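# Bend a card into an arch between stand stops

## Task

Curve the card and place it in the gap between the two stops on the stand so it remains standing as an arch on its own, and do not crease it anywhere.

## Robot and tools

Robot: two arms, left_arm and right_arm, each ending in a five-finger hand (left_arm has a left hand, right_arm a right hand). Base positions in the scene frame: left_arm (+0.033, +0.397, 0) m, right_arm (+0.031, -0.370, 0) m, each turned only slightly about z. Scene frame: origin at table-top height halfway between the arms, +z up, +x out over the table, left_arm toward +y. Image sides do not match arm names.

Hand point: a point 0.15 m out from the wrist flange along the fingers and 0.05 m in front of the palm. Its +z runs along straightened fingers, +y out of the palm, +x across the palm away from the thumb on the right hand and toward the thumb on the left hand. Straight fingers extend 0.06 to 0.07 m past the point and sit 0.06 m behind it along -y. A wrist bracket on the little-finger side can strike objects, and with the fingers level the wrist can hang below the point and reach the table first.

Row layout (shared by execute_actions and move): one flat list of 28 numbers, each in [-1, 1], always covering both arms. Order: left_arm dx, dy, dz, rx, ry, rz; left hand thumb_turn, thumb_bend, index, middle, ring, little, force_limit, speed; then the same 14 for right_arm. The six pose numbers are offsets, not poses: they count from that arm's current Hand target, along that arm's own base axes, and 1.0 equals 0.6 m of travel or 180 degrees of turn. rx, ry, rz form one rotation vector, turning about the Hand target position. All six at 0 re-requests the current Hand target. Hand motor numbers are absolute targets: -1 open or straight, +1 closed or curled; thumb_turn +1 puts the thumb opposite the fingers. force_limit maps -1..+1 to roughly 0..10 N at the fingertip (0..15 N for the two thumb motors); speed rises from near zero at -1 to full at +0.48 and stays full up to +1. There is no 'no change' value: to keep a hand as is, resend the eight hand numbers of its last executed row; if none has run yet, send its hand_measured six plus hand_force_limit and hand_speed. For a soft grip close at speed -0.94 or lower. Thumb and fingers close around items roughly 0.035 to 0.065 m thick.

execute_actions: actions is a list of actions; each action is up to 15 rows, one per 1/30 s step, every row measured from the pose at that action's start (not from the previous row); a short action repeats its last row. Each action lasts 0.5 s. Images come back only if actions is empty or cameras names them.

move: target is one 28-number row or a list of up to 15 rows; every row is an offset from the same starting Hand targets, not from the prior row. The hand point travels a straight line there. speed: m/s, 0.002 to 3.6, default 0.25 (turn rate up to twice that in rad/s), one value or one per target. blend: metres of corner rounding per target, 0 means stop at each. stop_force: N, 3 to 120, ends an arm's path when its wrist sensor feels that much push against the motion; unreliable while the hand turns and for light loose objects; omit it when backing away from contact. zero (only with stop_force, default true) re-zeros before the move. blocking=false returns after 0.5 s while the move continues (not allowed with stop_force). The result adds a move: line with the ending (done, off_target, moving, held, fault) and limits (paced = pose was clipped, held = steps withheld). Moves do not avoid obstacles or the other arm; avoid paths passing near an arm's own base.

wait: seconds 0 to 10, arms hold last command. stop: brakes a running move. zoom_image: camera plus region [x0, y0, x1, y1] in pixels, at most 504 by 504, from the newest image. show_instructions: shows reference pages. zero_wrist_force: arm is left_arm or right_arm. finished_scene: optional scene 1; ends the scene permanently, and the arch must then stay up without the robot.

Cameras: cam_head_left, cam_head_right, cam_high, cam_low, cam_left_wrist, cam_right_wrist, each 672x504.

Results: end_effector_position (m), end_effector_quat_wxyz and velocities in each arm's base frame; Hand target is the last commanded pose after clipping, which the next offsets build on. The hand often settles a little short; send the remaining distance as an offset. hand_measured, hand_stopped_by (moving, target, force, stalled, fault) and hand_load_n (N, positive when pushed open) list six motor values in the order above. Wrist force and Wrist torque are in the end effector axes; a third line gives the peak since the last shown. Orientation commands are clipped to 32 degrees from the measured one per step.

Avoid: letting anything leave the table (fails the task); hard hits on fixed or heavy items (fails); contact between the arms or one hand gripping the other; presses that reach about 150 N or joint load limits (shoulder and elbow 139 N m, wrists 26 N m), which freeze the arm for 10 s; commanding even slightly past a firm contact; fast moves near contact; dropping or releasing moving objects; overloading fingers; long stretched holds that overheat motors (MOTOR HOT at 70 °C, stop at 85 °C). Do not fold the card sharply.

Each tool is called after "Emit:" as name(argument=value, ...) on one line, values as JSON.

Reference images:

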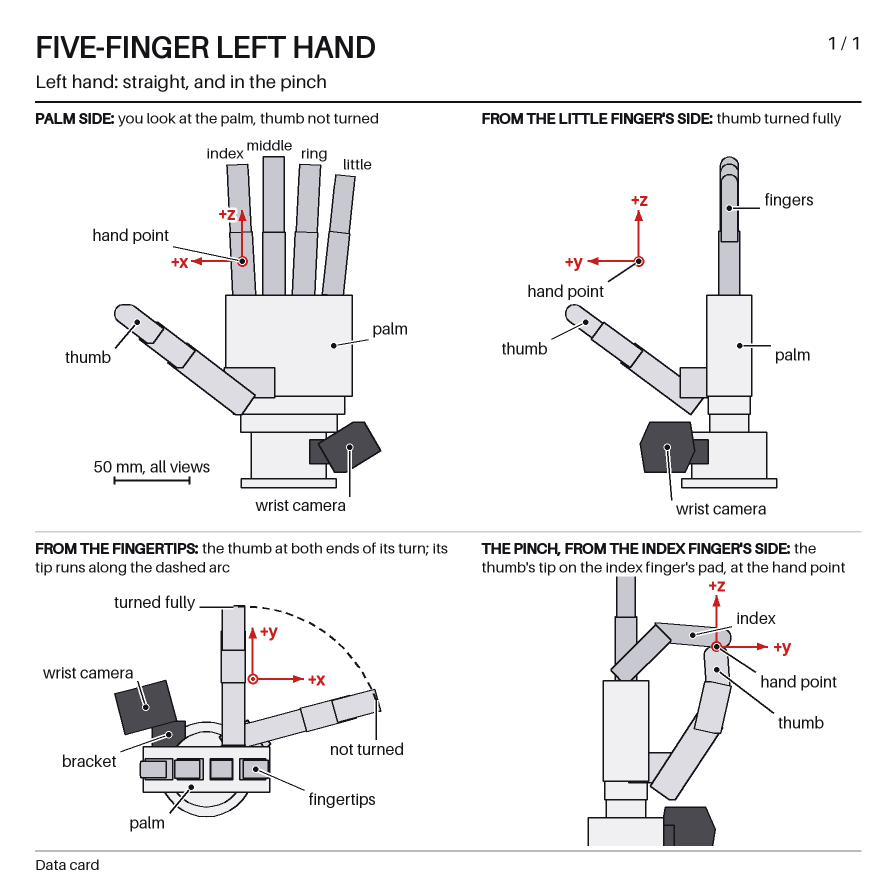

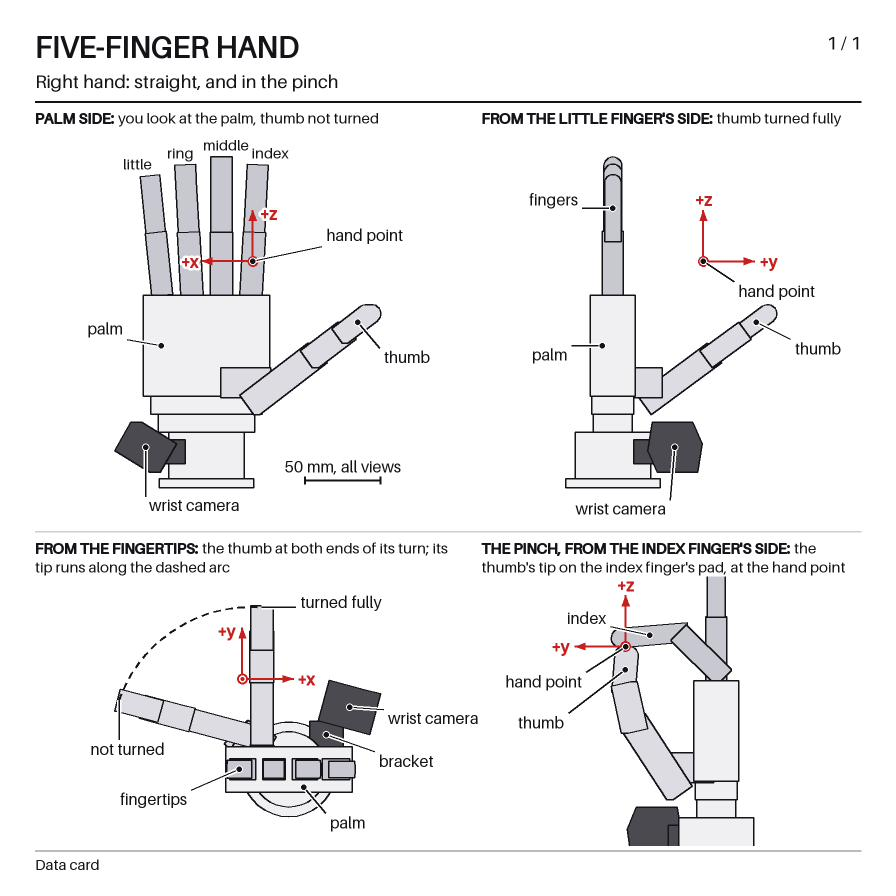

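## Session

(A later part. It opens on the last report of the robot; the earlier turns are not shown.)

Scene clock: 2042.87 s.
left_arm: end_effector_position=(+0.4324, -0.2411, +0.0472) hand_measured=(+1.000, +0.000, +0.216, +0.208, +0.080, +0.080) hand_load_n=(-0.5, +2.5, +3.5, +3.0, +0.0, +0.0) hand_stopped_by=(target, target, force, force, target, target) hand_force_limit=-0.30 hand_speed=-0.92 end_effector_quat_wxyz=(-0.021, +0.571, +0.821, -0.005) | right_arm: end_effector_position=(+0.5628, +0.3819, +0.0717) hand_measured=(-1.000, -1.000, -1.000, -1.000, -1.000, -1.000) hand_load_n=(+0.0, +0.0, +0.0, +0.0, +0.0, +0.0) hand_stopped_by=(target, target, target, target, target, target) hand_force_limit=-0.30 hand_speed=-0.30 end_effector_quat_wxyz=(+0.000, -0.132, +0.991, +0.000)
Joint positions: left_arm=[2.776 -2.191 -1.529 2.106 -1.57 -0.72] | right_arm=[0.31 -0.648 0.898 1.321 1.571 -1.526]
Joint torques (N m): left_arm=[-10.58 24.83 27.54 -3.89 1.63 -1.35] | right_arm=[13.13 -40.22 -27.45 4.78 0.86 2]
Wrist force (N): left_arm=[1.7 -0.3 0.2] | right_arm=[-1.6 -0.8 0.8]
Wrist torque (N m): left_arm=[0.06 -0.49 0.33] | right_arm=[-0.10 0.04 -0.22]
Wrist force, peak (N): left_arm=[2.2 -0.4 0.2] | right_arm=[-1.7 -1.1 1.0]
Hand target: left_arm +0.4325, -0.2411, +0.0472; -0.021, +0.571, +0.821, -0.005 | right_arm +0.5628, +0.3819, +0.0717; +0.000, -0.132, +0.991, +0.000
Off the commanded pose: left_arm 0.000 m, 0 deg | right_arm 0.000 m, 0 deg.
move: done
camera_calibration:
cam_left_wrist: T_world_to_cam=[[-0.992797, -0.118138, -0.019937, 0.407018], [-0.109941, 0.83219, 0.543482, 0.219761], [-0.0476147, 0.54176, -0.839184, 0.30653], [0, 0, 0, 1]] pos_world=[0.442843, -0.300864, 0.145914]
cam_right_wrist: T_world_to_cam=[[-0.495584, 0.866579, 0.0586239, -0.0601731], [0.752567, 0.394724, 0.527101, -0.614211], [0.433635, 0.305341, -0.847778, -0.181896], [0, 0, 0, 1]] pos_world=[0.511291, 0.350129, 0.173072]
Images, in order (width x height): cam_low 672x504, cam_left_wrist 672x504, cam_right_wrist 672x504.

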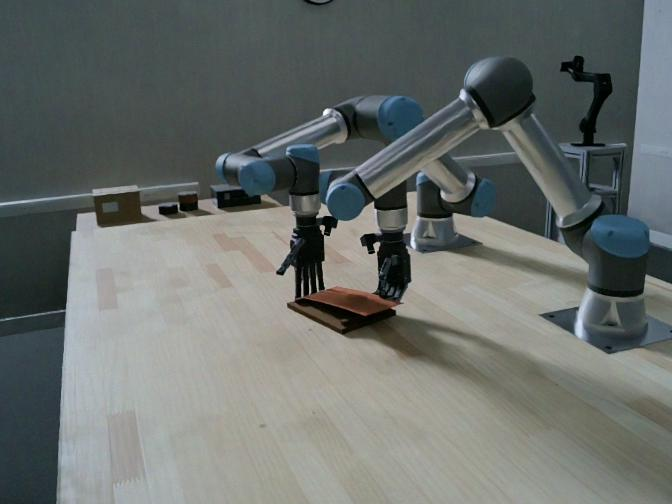

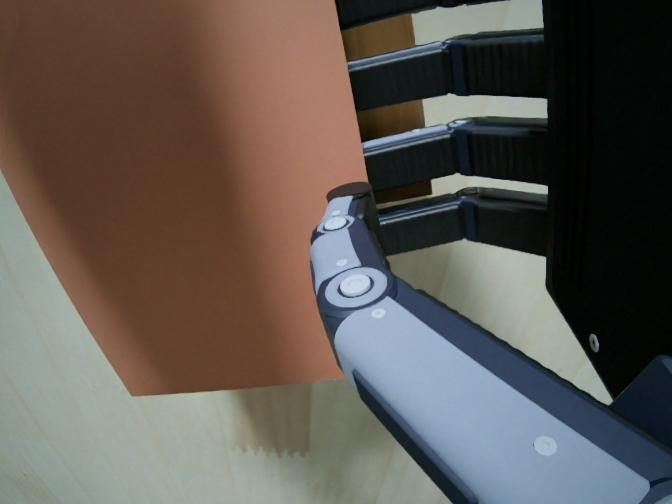

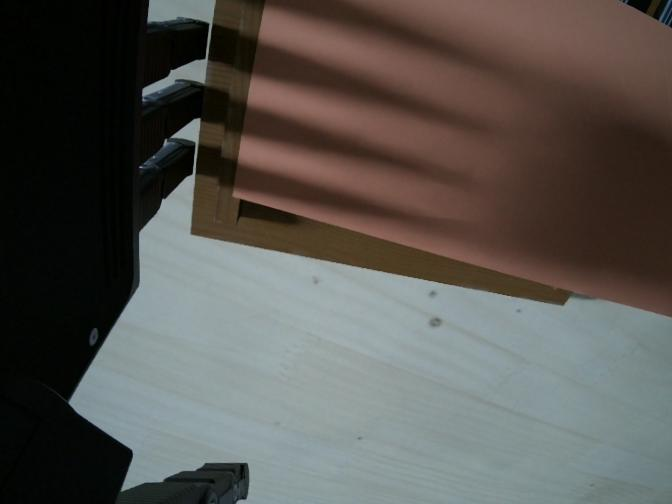

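Emit:
move(target=[[-0.0061,0.0199,0,0,0,0,1,0,0.5,0.5,0.08,0.08,-0.3,-0.92,0,0,0,0,0,0,-1,-1,-1,-1,-1,-1,-0.3,-0.3],[-0.0061,0.0199,0,0.0292,0.0089,0,1,0,0.5,0.5,0.08,0.08,-0.3,-0.92,0,0,0,0,0,0,-1,-1,-1,-1,-1,-1,-0.3,-0.3]], speed=0.03, cameras=["cam_right_wrist","cam_low","cam_left_wrist"])

Emit:
zoom_image(camera="cam_right_wrist", region=[130, 0, 350, 260])

Emit:
zoom_image(camera="cam_low", region=[270, 250, 430, 340])

Scene clock: 2064.37 s.
left_arm: end_effector_position=(+0.4288, -0.2292, +0.0472) hand_measured=(+1.000, +0.000, +0.216, +0.208, +0.080, +0.080) hand_load_n=(+0.0, +2.0, +3.5, +3.5, +0.0, +0.0) hand_stopped_by=(target, target, force, force, target, target) hand_force_limit=-0.30 hand_speed=-0.92 end_effector_quat_wxyz=(-0.058, +0.570, +0.820, +0.024) | right_arm: end_effector_position=(+0.5628, +0.3819, +0.0717) hand_measured=(-1.000, -1.000, -1.000, -1.000, -1.000, -1.000) hand_load_n=(+0.0, -0.5, +0.0, -0.5, +0.0, +0.0) hand_stopped_by=(target, target, target, target, target, target) hand_force_limit=-0.30 hand_speed=-0.30 end_effector_quat_wxyz=(+0.000, -0.132, +0.991, +0.000)
Joint positions: left_arm=[2.757 -2.223 -1.506 2.055 -1.644 -0.744] | right_arm=[0.31 -0.648 0.898 1.321 1.571 -1.526]
Joint torques (N m): left_arm=[-10.85 26 27.81 -3.94 -2.28 -1.31] | right_arm=[13.11 -40.98 -27.21 4.86 0.9 1.97]
Wrist force (N): left_arm=[1.3 -0.7 0.0] | right_arm=[-1.5 -0.9 0.8]
Wrist torque (N m): left_arm=[0.01 -0.46 0.33] | right_arm=[-0.10 0.03 -0.21]
Wrist force, peak (N): left_arm=[2.1 -0.2 0.4] | right_arm=[-1.9 -1.0 1.0]
Hand target: left_arm +0.4288, -0.2292, +0.0472; -0.058, +0.570, +0.820, +0.024 | right_arm +0.5628, +0.3819, +0.0717; +0.000, -0.132, +0.991, +0.000
Off the commanded pose: left_arm 0.000 m, 0 deg | right_arm 0.000 m, 0 deg.
move: done
camera_calibration:
cam_left_wrist: T_world_to_cam=[[-0.993117, -0.117091, -0.00299961, 0.404403], [-0.093704, 0.778869, 0.620147, 0.186619], [-0.0702775, 0.616159, -0.78448, 0.324095], [0, 0, 0, 1]] pos_world=[0.441882, -0.297694, 0.139729]
cam_right_wrist: T_world_to_cam=[[-0.495584, 0.866579, 0.0586239, -0.0601731], [0.752567, 0.394724, 0.527101, -0.614211], [0.433635, 0.305341, -0.847778, -0.181896], [0, 0, 0, 1]] pos_world=[0.511291, 0.350129, 0.173072]
Images, in order (width x height): cam_low 672x504, cam_left_wrist 672x504, cam_right_wrist 672x504.

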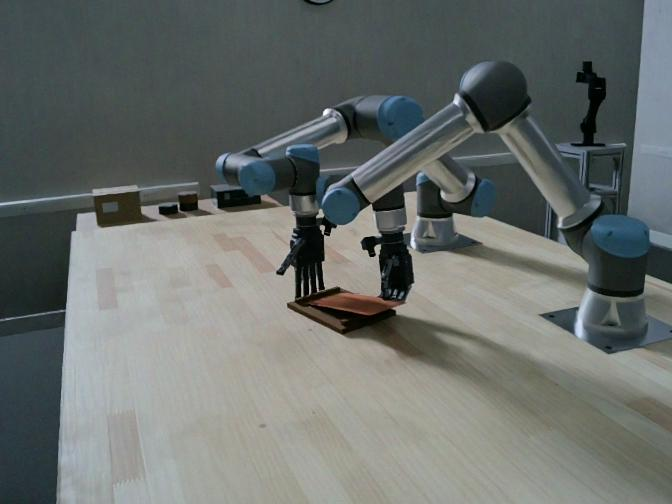

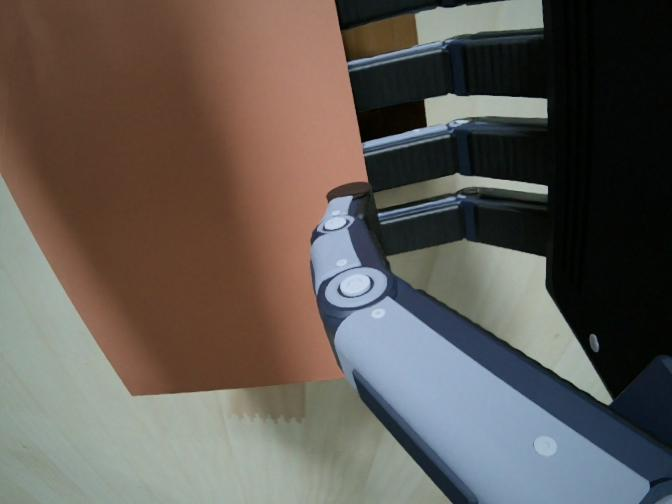

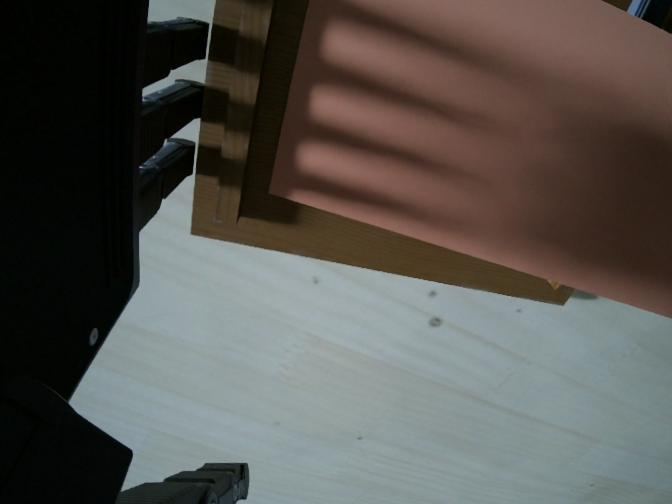

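Scaled by 1.938 from the camera's 672x504 image, which has a finer 960x720 frame.

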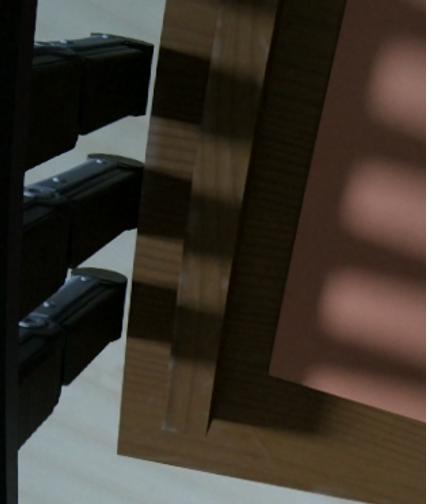

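Scaled by 3.150.

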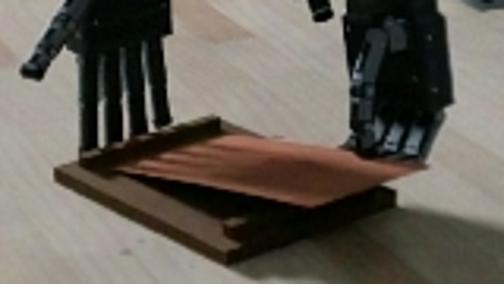

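Emit:
move(target=[[0.0029,-0.0096,0,-0.016,-0.0049,0,1,0,0.5,0.5,0.08,0.08,-0.3,-0.92,0,0,0,0,0,0,-1,-1,-1,-1,-1,-1,-0.3,-0.3],[0.0049,-0.0160,0,-0.016,-0.0049,0,1,0,0.5,0.5,0.08,0.08,-0.3,-0.92,0,0,0,0,0,0,-1,-1,-1,-1,-1,-1,-0.3,-0.3]], speed=0.02, cameras=["cam_right_wrist","cam_low"])

Emit:
zoom_image(camera="cam_right_wrist", region=[130, 0, 350, 260])

Emit:
zoom_image(camera="cam_low", region=[270, 250, 430, 340])

Scene clock: 2088.27 s.
left_arm: end_effector_position=(+0.4317, -0.2387, +0.0472) hand_measured=(+1.000, +0.000, +0.216, +0.208, +0.080, +0.080) hand_load_n=(+0.0, +2.5, +3.5, +3.0, +0.0, +0.0) hand_stopped_by=(target, target, force, force, target, target) hand_force_limit=-0.30 hand_speed=-0.92 end_effector_quat_wxyz=(-0.038, +0.571, +0.820, +0.008) | right_arm: end_effector_position=(+0.5628, +0.3819, +0.0717) hand_measured=(-1.000, -1.000, -1.000, -1.000, -1.000, -1.000) hand_load_n=(+0.0, +0.0, +0.0, +0.0, +0.0, -0.5) hand_stopped_by=(target, target, target, target, target, target) hand_force_limit=-0.30 hand_speed=-0.30 end_effector_quat_wxyz=(+0.000, -0.132, +0.991, +0.000)
Joint positions: left_arm=[2.762 -2.21 -1.509 2.079 -1.604 -0.736] | right_arm=[0.31 -0.648 0.898 1.321 1.571 -1.526]
Joint torques (N m): left_arm=[-10.69 25.93 28.46 -3.79 1.49 -1.27] | right_arm=[12.71 -40.45 -27.36 4.79 0.9 1.96]
Wrist force (N): left_arm=[1.8 -1.0 0.0] | right_arm=[-1.7 -0.7 1.1]
Wrist torque (N m): left_arm=[-0.04 -0.52 0.36] | right_arm=[-0.10 0.05 -0.22]
Wrist force, peak (N): left_arm=[1.8 -0.9 -0.4] | right_arm=[-1.7 -0.9 1.1]
Hand target: left_arm +0.4317, -0.2388, +0.0472; -0.038, +0.571, +0.820, +0.008 | right_arm +0.5628, +0.3819, +0.0717; +0.000, -0.132, +0.991, +0.000
Off the commanded pose: left_arm 0.000 m, 0 deg | right_arm 0.000 m, 0 deg.
move: done
camera_calibration:
cam_right_wrist: T_world_to_cam=[[-0.495584, 0.866579, 0.0586239, -0.0601731], [0.752567, 0.394724, 0.527101, -0.614211], [0.433635, 0.305341, -0.847778, -0.181896], [0, 0, 0, 1]] pos_world=[0.511291, 0.350129, 0.173072]
Images, in order (width x height): cam_low 672x504, cam_right_wrist 672x504.

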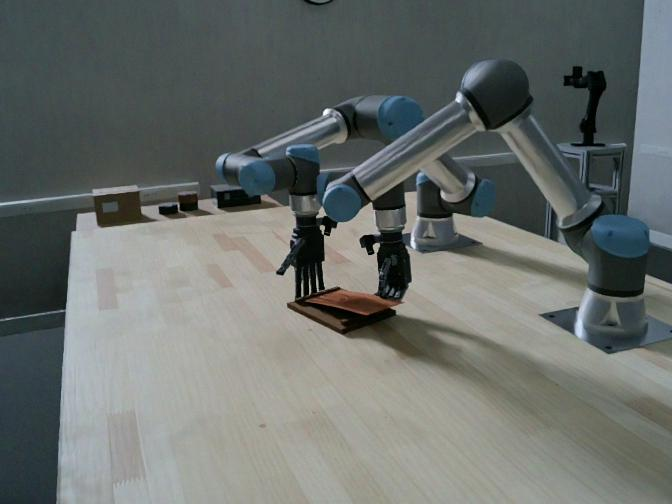

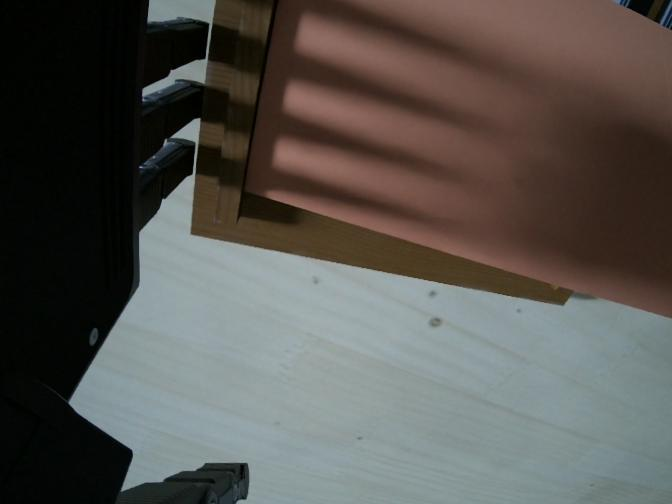

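Scaled by 1.938 from the camera's 672x504 image, which has a finer 960x720 frame.

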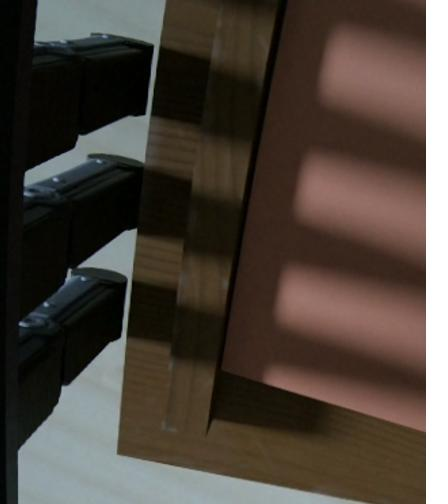

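Scaled by 3.150.

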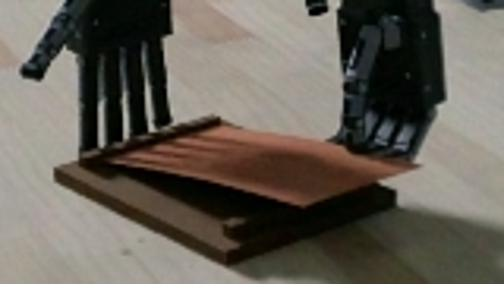

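Emit:
move(target=[0.0019,-0.0064,0,-0.003,-0.0009,0,1,0,0.5,0.5,0.08,0.08,-0.3,-0.92,0,0,0,0,0,0,-1,-1,-1,-1,-1,-1,-0.3,-0.3], speed=0.02, cameras=["cam_right_wrist","cam_low"])

Emit:
zoom_image(camera="cam_right_wrist", region=[130, 0, 350, 260])

Emit:
zoom_image(camera="cam_low", region=[270, 250, 430, 340])

Scene clock: 2096.70 s.
left_arm: end_effector_position=(+0.4328, -0.2425, +0.0472) hand_measured=(+1.000, +0.000, +0.216, +0.208, +0.080, +0.080) hand_load_n=(+0.0, +2.0, +3.5, +3.0, +0.0, +0.0) hand_stopped_by=(target, target, force, force, target, target) hand_force_limit=-0.30 hand_speed=-0.92 end_effector_quat_wxyz=(-0.034, +0.571, +0.820, +0.005) | right_arm: end_effector_position=(+0.5628, +0.3819, +0.0717) hand_measured=(-1.000, -1.000, -1.000, -1.000, -1.000, -1.000) hand_load_n=(+0.0, +0.0, -0.5, +0.0, +0.0, +0.0) hand_stopped_by=(target, target, target, target, target, target) hand_force_limit=-0.30 hand_speed=-0.30 end_effector_quat_wxyz=(+0.000, -0.132, +0.991, +0.000)
Joint positions: left_arm=[2.76 -2.212 -1.503 2.08 -1.596 -0.738] | right_arm=[0.31 -0.648 0.898 1.321 1.571 -1.526]
Joint torques (N m): left_arm=[-11.57 25.39 28.94 -0.56 1.81 -1.24] | right_arm=[12.91 -40.63 -27.35 4.81 0.65 2.09]
Wrist force (N): left_arm=[2.7 -1.1 -0.3] | right_arm=[-1.8 -2.3 1.0]
Wrist torque (N m): left_arm=[-0.02 -0.48 0.31] | right_arm=[-0.08 0.02 -0.27]
Wrist force, peak (N): left_arm=[3.0 -0.9 -0.2] | right_arm=[-2.1 -2.3 0.8]
Hand target: left_arm +0.4329, -0.2426, +0.0472; -0.034, +0.571, +0.820, +0.005 | right_arm +0.5628, +0.3819, +0.0717; +0.000, -0.132, +0.991, +0.000
Off the commanded pose: left_arm 0.000 m, 0 deg | right_arm 0.000 m, 0 deg.
move: done
camera_calibration:
cam_right_wrist: T_world_to_cam=[[-0.495584, 0.866579, 0.0586239, -0.0601731], [0.752567, 0.394724, 0.527101, -0.614211], [0.433635, 0.305341, -0.847778, -0.181896], [0, 0, 0, 1]] pos_world=[0.511291, 0.350129, 0.173072]
Images, in order (width x height): cam_low 672x504, cam_right_wrist 672x504.

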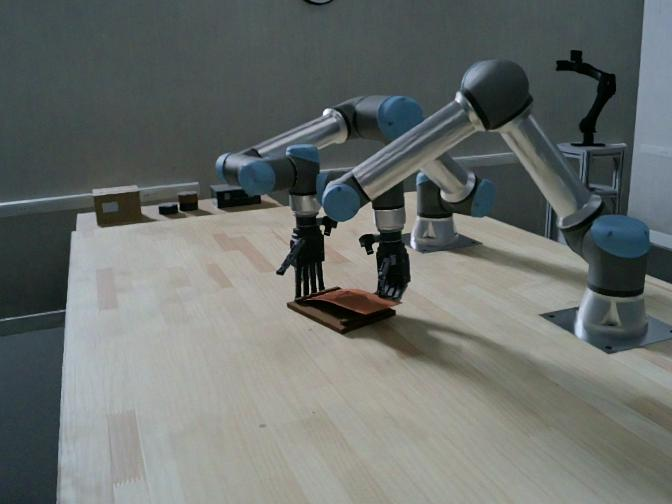

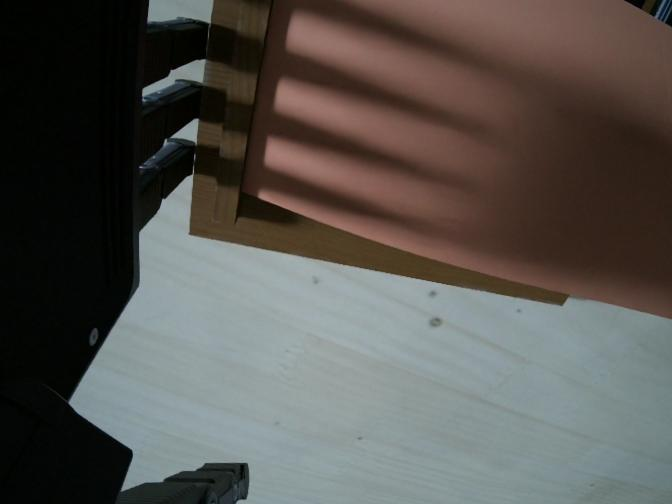

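Scaled by 1.938 from the camera's 672x504 image, which has a finer 960x720 frame.

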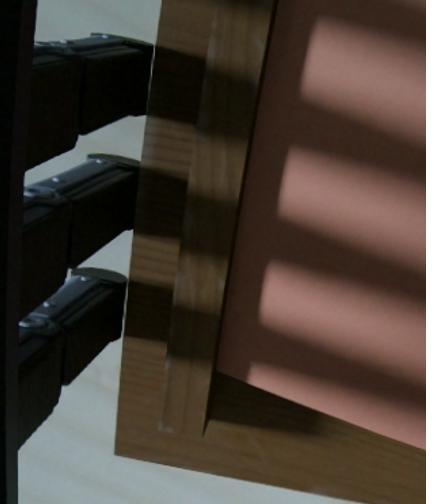

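Scaled by 3.150.

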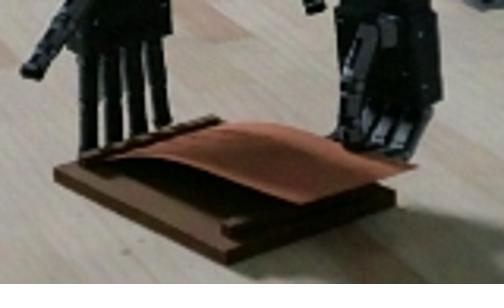

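Emit:
move(target=[0.0008,-0.0027,0.0033,-0.0287,-0.0087,0,1,0,0.5,0.5,0.08,0.08,-0.3,-0.92,0,0,0,0,0,0,-1,-1,-1,-1,-1,-1,-0.3,-0.3], speed=0.02, cameras=["cam_right_wrist","cam_low"])

Emit:
zoom_image(camera="cam_right_wrist", region=[130, 0, 350, 260])

Emit:
zoom_image(camera="cam_low", region=[270, 250, 430, 340])

Scene clock: 2109.23 s.
left_arm: end_effector_position=(+0.4334, -0.2442, +0.0492) hand_measured=(+1.000, +0.000, +0.216, +0.208, +0.080, +0.080) hand_load_n=(+0.0, +2.5, +3.0, +3.0, +0.0, +0.0) hand_stopped_by=(target, target, force, force, target, target) hand_force_limit=-0.30 hand_speed=-0.92 end_effector_quat_wxyz=(+0.003, +0.572, +0.820, -0.024) | right_arm: end_effector_position=(+0.5628, +0.3819, +0.0717) hand_measured=(-1.000, -1.000, -1.000, -1.000, -1.000, -1.000) hand_load_n=(+0.0, +0.0, +0.0, +0.5, +0.0, +0.0) hand_stopped_by=(target, target, target, target, target, target) hand_force_limit=-0.30 hand_speed=-0.30 end_effector_quat_wxyz=(+0.000, -0.132, +0.991, +0.000)
Joint positions: left_arm=[2.796 -2.162 -1.557 2.141 -1.523 -0.699] | right_arm=[0.31 -0.648 0.898 1.321 1.571 -1.526]
Joint torques (N m): left_arm=[11.31 49.5 3.99 -0.42 1.92 1.32] | right_arm=[12.65 -40.98 -27.19 4.72 -1.26 1.98]
Wrist force (N): left_arm=[2.7 -0.8 -0.2] | right_arm=[-1.9 -2.4 0.8]
Wrist torque (N m): left_arm=[0.03 -0.49 0.18] | right_arm=[-0.08 0.03 -0.27]
Wrist force, peak (N): left_arm=[3.3 -0.9 0.0] | right_arm=[-2.2 -2.3 1.1]
Hand target: left_arm +0.4334, -0.2442, +0.0492; +0.003, +0.572, +0.820, -0.024 | right_arm +0.5628, +0.3819, +0.0717; +0.000, -0.132, +0.991, +0.000
Off the commanded pose: left_arm 0.000 m, 0 deg | right_arm 0.000 m, 0 deg.
move: done
camera_calibration:
cam_right_wrist: T_world_to_cam=[[-0.495584, 0.866579, 0.0586239, -0.0601731], [0.752567, 0.394724, 0.527101, -0.614211], [0.433635, 0.305341, -0.847778, -0.181896], [0, 0, 0, 1]] pos_world=[0.511291, 0.350129, 0.173072]
Images, in order (width x height): cam_low 672x504, cam_right_wrist 672x504.

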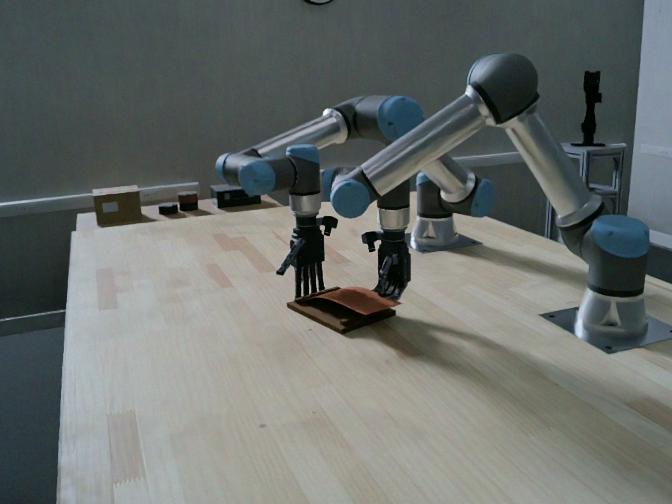

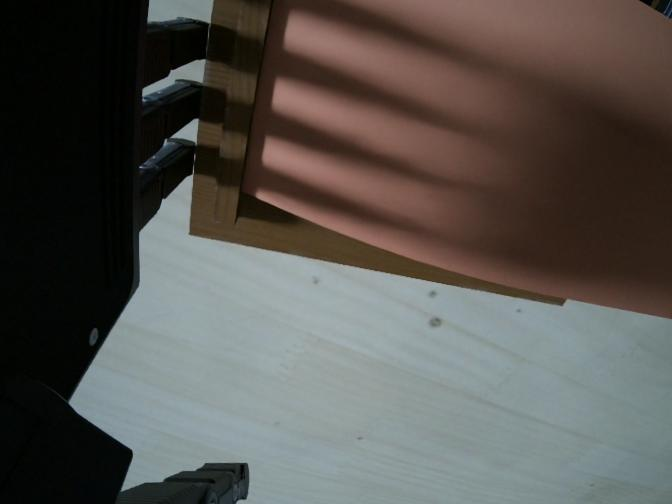

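Scaled by 1.938 from the camera's 672x504 image, which has a finer 960x720 frame.

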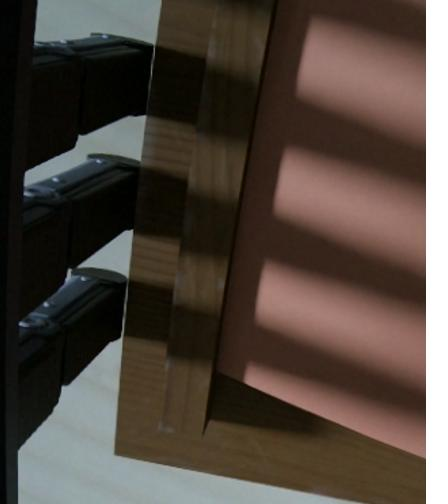

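Scaled by 3.150.

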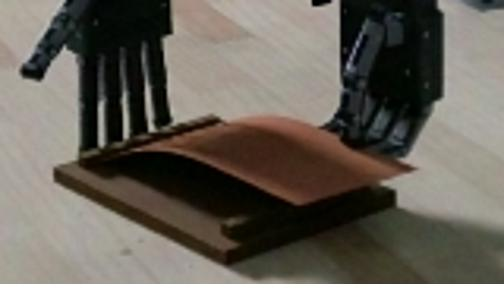

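Emit:
move(target=[0.0012,-0.0040,0.0083,-0.0266,-0.0081,0,1,0,0.5,0.5,0.08,0.08,-0.3,-0.92,0,0,0,0,0,0,-1,-1,-1,-1,-1,-1,-0.3,-0.3], speed=0.02, cameras=["cam_right_wrist","cam_low","cam_left_wrist"])

Emit:
zoom_image(camera="cam_right_wrist", region=[130, 0, 350, 260])

Emit:
zoom_image(camera="cam_low", region=[270, 250, 430, 340])

Scene clock: 2118.43 s.
left_arm: end_effector_position=(+0.4341, -0.2466, +0.0542) hand_measured=(+1.000, +0.000, +0.216, +0.208, +0.080, +0.080) hand_load_n=(+0.0, +2.5, +3.5, +3.0, +0.0, +0.0) hand_stopped_by=(target, target, force, force, target, target) hand_force_limit=-0.30 hand_speed=-0.92 end_effector_quat_wxyz=(+0.037, +0.571, +0.818, -0.051) | right_arm: end_effector_position=(+0.5628, +0.3819, +0.0717) hand_measured=(-1.000, -1.000, -1.000, -1.000, -1.000, -1.000) hand_load_n=(+0.0, +0.0, +0.0, +0.0, +0.0, +0.0) hand_stopped_by=(target, target, target, target, target, target) hand_force_limit=-0.30 hand_speed=-0.30 end_effector_quat_wxyz=(+0.000, -0.132, +0.991, +0.000)
Joint positions: left_arm=[2.831 -2.115 -1.601 2.188 -1.451 -0.665] | right_arm=[0.31 -0.648 0.898 1.321 1.571 -1.526]
Joint torques (N m): left_arm=[11.5 48.2 4.08 -0.59 2.03 1.48] | right_arm=[12.48 -41.73 -27.04 4.73 -1.18 1.75]
Wrist force (N): left_arm=[2.3 -0.5 -0.1] | right_arm=[-1.8 -2.5 1.0]
Wrist torque (N m): left_arm=[0.05 -0.43 0.14] | right_arm=[-0.10 0.00 -0.27]
Wrist force, peak (N): left_arm=[3.1 -0.7 -0.1] | right_arm=[-1.9 -2.5 1.2]
Hand target: left_arm +0.4341, -0.2466, +0.0542; +0.038, +0.571, +0.818, -0.051 | right_arm +0.5628, +0.3819, +0.0717; +0.000, -0.132, +0.991, +0.000
Off the commanded pose: left_arm 0.000 m, 0 deg | right_arm 0.000 m, 0 deg.
move: done
camera_calibration:
cam_left_wrist: T_world_to_cam=[[-0.991386, -0.122788, -0.0455736, 0.407758], [-0.130591, 0.900157, 0.415529, 0.253489], [-0.00999875, 0.417901, -0.908438, 0.272359], [0, 0, 0, 1]] pos_world=[0.440072, -0.291931, 0.160672]
cam_right_wrist: T_world_to_cam=[[-0.495584, 0.866579, 0.0586239, -0.0601731], [0.752567, 0.394724, 0.527101, -0.614211], [0.433635, 0.305341, -0.847778, -0.181896], [0, 0, 0, 1]] pos_world=[0.511291, 0.350129, 0.173072]
Images, in order (width x height): cam_low 672x504, cam_left_wrist 672x504, cam_right_wrist 672x504.

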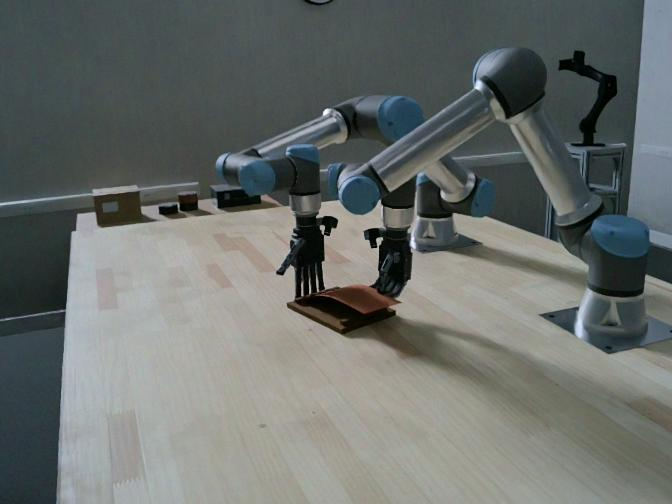

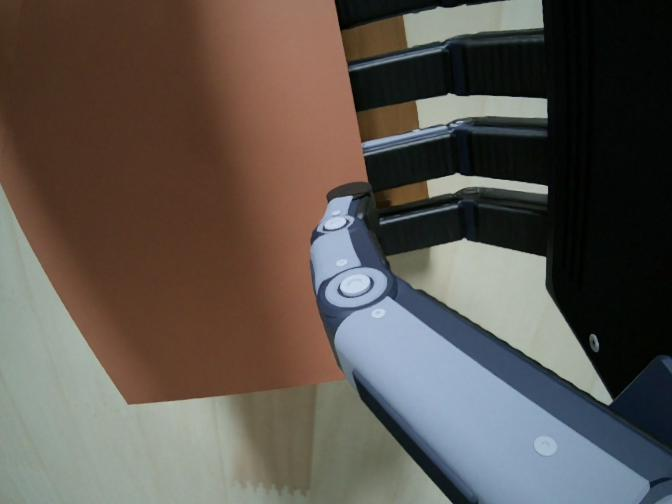

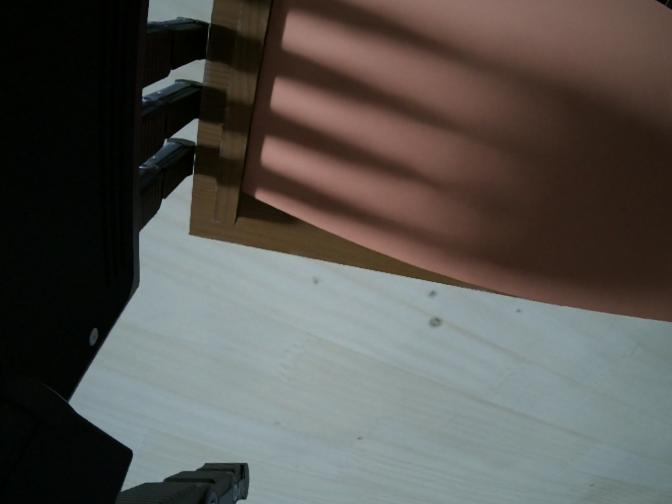

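Scaled by 1.938 from the camera's 672x504 image, which has a finer 960x720 frame.

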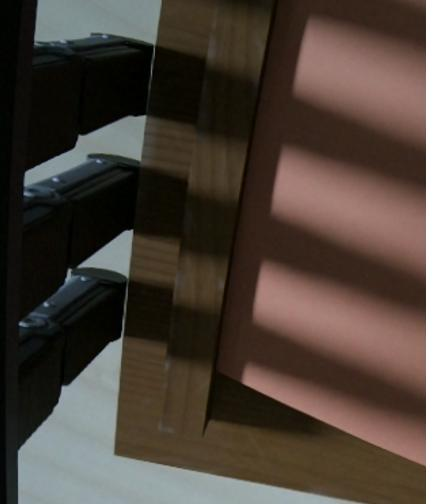

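Scaled by 3.150.

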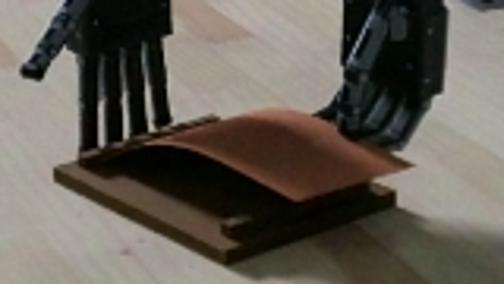

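Emit:
move(target=[0.0019,-0.0064,0.0067,-0.0425,-0.0129,0,1,0,0.5,0.5,0.08,0.08,-0.3,-0.92,0,0,0,0,0,0,-1,-1,-1,-1,-1,-1,-0.3,-0.3], speed=0.02, cameras=["cam_right_wrist","cam_low","cam_left_wrist"])

Emit:
zoom_image(camera="cam_right_wrist", region=[130, 0, 350, 260])

Emit:
zoom_image(camera="cam_low", region=[270, 250, 430, 340])

Scene clock: 2132.77 s.
left_arm: end_effector_position=(+0.4352, -0.2505, +0.0582) hand_measured=(+1.000, +0.000, +0.216, +0.208, +0.080, +0.080) hand_load_n=(-0.5, +2.5, +3.0, +3.0, +0.0, +0.5) hand_stopped_by=(target, target, force, force, target, target) hand_force_limit=-0.30 hand_speed=-0.92 end_effector_quat_wxyz=(+0.092, +0.568, +0.812, -0.094) | right_arm: end_effector_position=(+0.5628, +0.3819, +0.0717) hand_measured=(-1.000, -1.000, -1.000, -1.000, -1.000, -1.000) hand_load_n=(-0.5, +0.0, +0.0, +0.0, +0.0, +0.0) hand_stopped_by=(target, target, target, target, target, target) hand_force_limit=-0.30 hand_speed=-0.30 end_effector_quat_wxyz=(+0.000, -0.132, +0.991, +0.000)
Joint positions: left_arm=[2.891 -2.054 -1.676 2.267 -1.33 -0.613] | right_arm=[0.31 -0.648 0.898 1.321 1.571 -1.526]
Joint torques (N m): left_arm=[11.18 45.66 4.12 -0.51 2.05 1.49] | right_arm=[12.62 -42.57 -27.05 4.64 -1.16 1.66]
Wrist force (N): left_arm=[1.7 -0.4 0.0] | right_arm=[-1.8 -2.2 1.1]
Wrist torque (N m): left_arm=[0.01 -0.37 0.11] | right_arm=[-0.06 0.00 -0.26]
Wrist force, peak (N): left_arm=[2.5 -0.6 -0.4] | right_arm=[-2.1 -2.3 1.1]
Hand target: left_arm +0.4352, -0.2505, +0.0582; +0.092, +0.568, +0.812, -0.094 | right_arm +0.5628, +0.3819, +0.0717; +0.000, -0.132, +0.991, +0.000
Off the commanded pose: left_arm 0.000 m, 0 deg | right_arm 0.000 m, 0 deg.
move: done
camera_calibration:
cam_left_wrist: T_world_to_cam=[[-0.989063, -0.130453, -0.0688179, 0.407029], [-0.144843, 0.947115, 0.286344, 0.280932], [0.0278241, 0.29318, -0.955652, 0.23263], [0, 0, 0, 1]] pos_world=[0.436796, -0.28118, 0.169881]
cam_right_wrist: T_world_to_cam=[[-0.495584, 0.866579, 0.0586239, -0.0601731], [0.752567, 0.394724, 0.527101, -0.614211], [0.433635, 0.305341, -0.847778, -0.181896], [0, 0, 0, 1]] pos_world=[0.511291, 0.350129, 0.173072]
Images, in order (width x height): cam_low 672x504, cam_left_wrist 672x504, cam_right_wrist 672x504.

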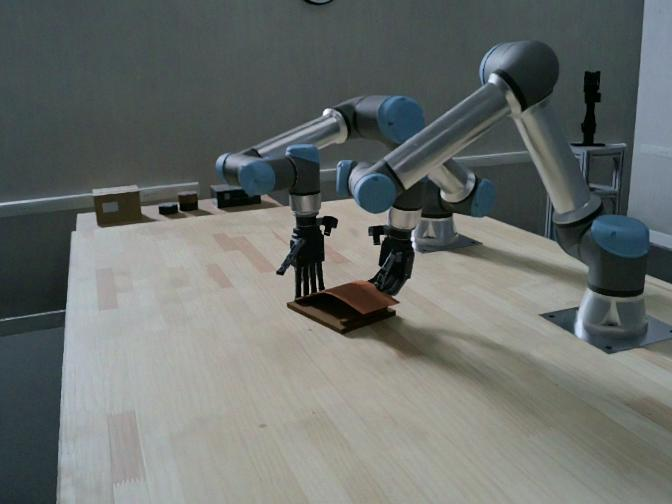

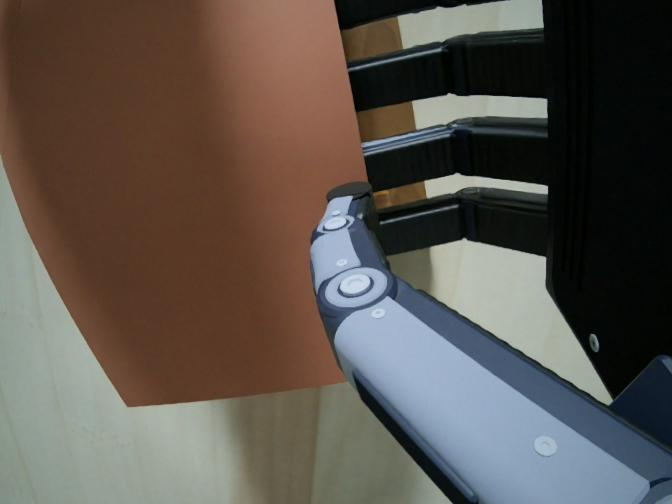

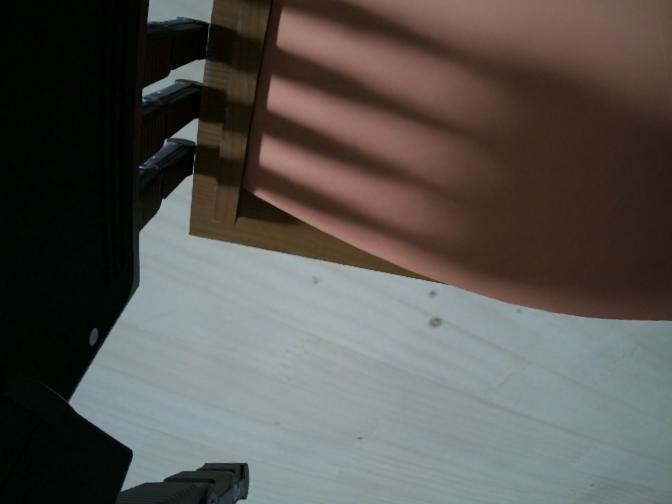

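Scaled by 1.938 from the camera's 672x504 image, which has a finer 960x720 frame.

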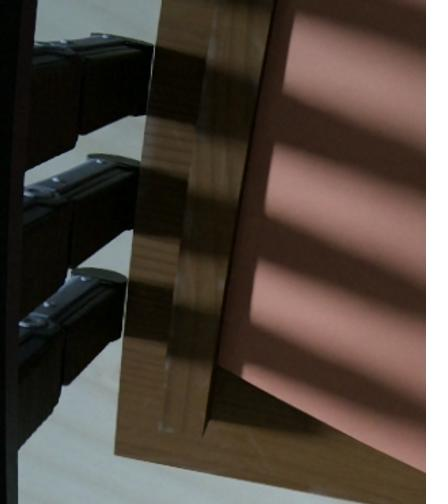

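Scaled by 3.150.

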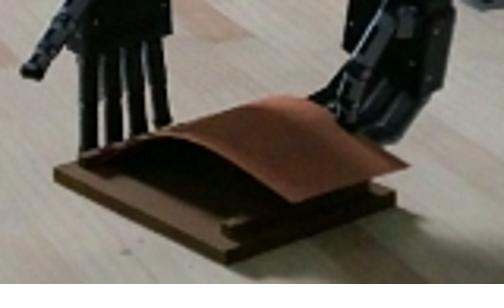

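Emit:
move(target=[[0,0,0,0,0,0,1,0,0.5,0.5,-0.1,-0.3,-0.3,-0.92,0,0,0,0,0,0,-1,-1,-1,-1,-1,-1,-0.3,-0.3],[0.0029,-0.0096,0.0017,-0.0372,-0.0113,0,1,0,0.5,0.5,-0.1,-0.3,-0.3,-0.92,0,0,0,0,0,0,-1,-1,-1,-1,-1,-1,-0.3,-0.3]], speed=0.02, cameras=["cam_right_wrist","cam_low","cam_left_wrist"])

Emit:
zoom_image(camera="cam_right_wrist", region=[130, 0, 350, 260])

Emit:
zoom_image(camera="cam_low", region=[270, 250, 430, 340])

Scene clock: 2148.53 s.
left_arm: end_effector_position=(+0.4370, -0.2562, +0.0592) hand_measured=(+1.000, +0.000, +0.216, +0.208, -0.100, -0.300) hand_load_n=(+0.0, +2.5, +3.0, +3.5, +0.0, +0.0) hand_stopped_by=(target, target, force, force, target, target) hand_force_limit=-0.30 hand_speed=-0.92 end_effector_quat_wxyz=(+0.139, +0.564, +0.804, -0.131) | right_arm: end_effector_position=(+0.5628, +0.3819, +0.0717) hand_measured=(-1.000, -1.000, -1.000, -1.000, -1.000, -1.000) hand_load_n=(+0.0, +0.0, +0.0, +0.0, +0.0, +0.0) hand_stopped_by=(target, target, target, target, target, target) hand_force_limit=-0.30 hand_speed=-0.30 end_effector_quat_wxyz=(+0.000, -0.132, +0.991, +0.000)
Joint positions: left_arm=[2.943 -2.015 -1.737 2.339 -1.218 -0.575] | right_arm=[0.31 -0.648 0.898 1.321 1.571 -1.526]
Joint torques (N m): left_arm=[12.26 44.5 3.97 -0.24 2.29 1.39] | right_arm=[12.21 -42.91 -26.85 4.47 -1.1 1.53]
Wrist force (N): left_arm=[1.4 -0.7 0.1] | right_arm=[-1.7 -2.0 0.9]
Wrist torque (N m): left_arm=[-0.06 -0.30 0.06] | right_arm=[-0.03 -0.01 -0.25]
Wrist force, peak (N): left_arm=[2.4 -0.7 -0.1] | right_arm=[-2.0 -2.4 1.1]
Hand target: left_arm +0.4370, -0.2562, +0.0592; +0.140, +0.564, +0.804, -0.131 | right_arm +0.5628, +0.3819, +0.0717; +0.000, -0.132, +0.991, +0.000
Off the commanded pose: left_arm 0.000 m, 0 deg | right_arm 0.000 m, 0 deg.
move: done
camera_calibration:
cam_left_wrist: T_world_to_cam=[[-0.986274, -0.13964, -0.0881107, 0.405655], [-0.152934, 0.973734, 0.168679, 0.3036], [0.0622421, 0.179838, -0.981725, 0.192722], [0, 0, 0, 1]] pos_world=[0.434523, -0.273639, 0.173732]
cam_right_wrist: T_world_to_cam=[[-0.495584, 0.866579, 0.0586239, -0.0601731], [0.752567, 0.394724, 0.527101, -0.614211], [0.433635, 0.305341, -0.847778, -0.181896], [0, 0, 0, 1]] pos_world=[0.511291, 0.350129, 0.173072]
Images, in order (width x height): cam_low 672x504, cam_left_wrist 672x504, cam_right_wrist 672x504.

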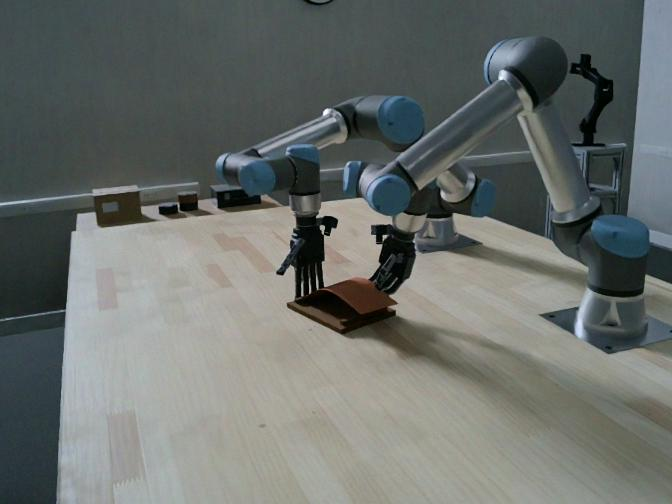

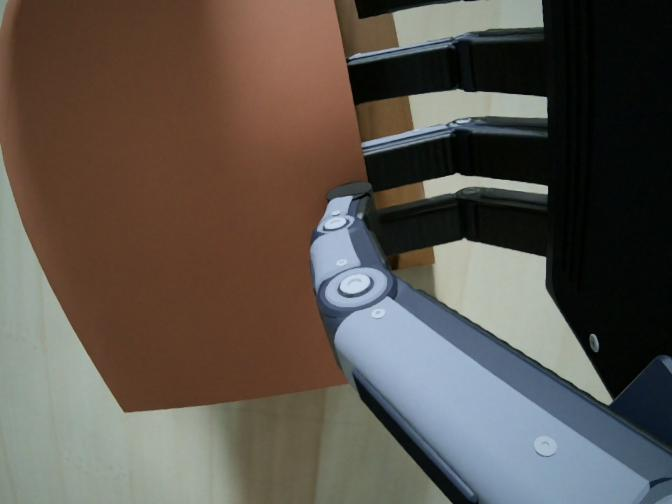

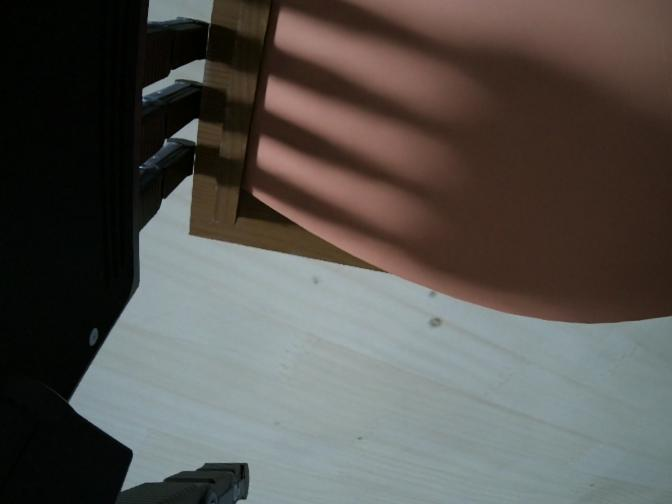

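Scaled by 1.938 from the camera's 672x504 image, which has a finer 960x720 frame.

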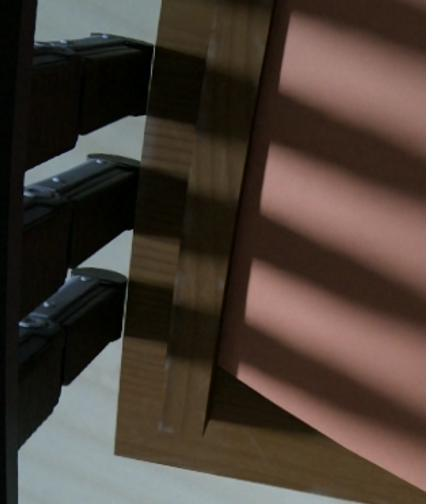

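Scaled by 3.150.

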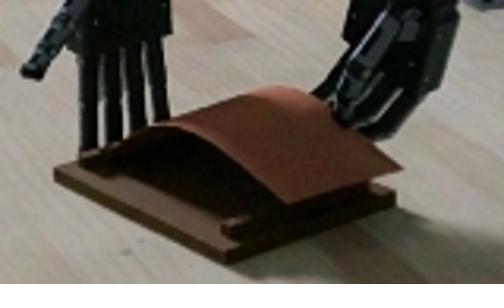

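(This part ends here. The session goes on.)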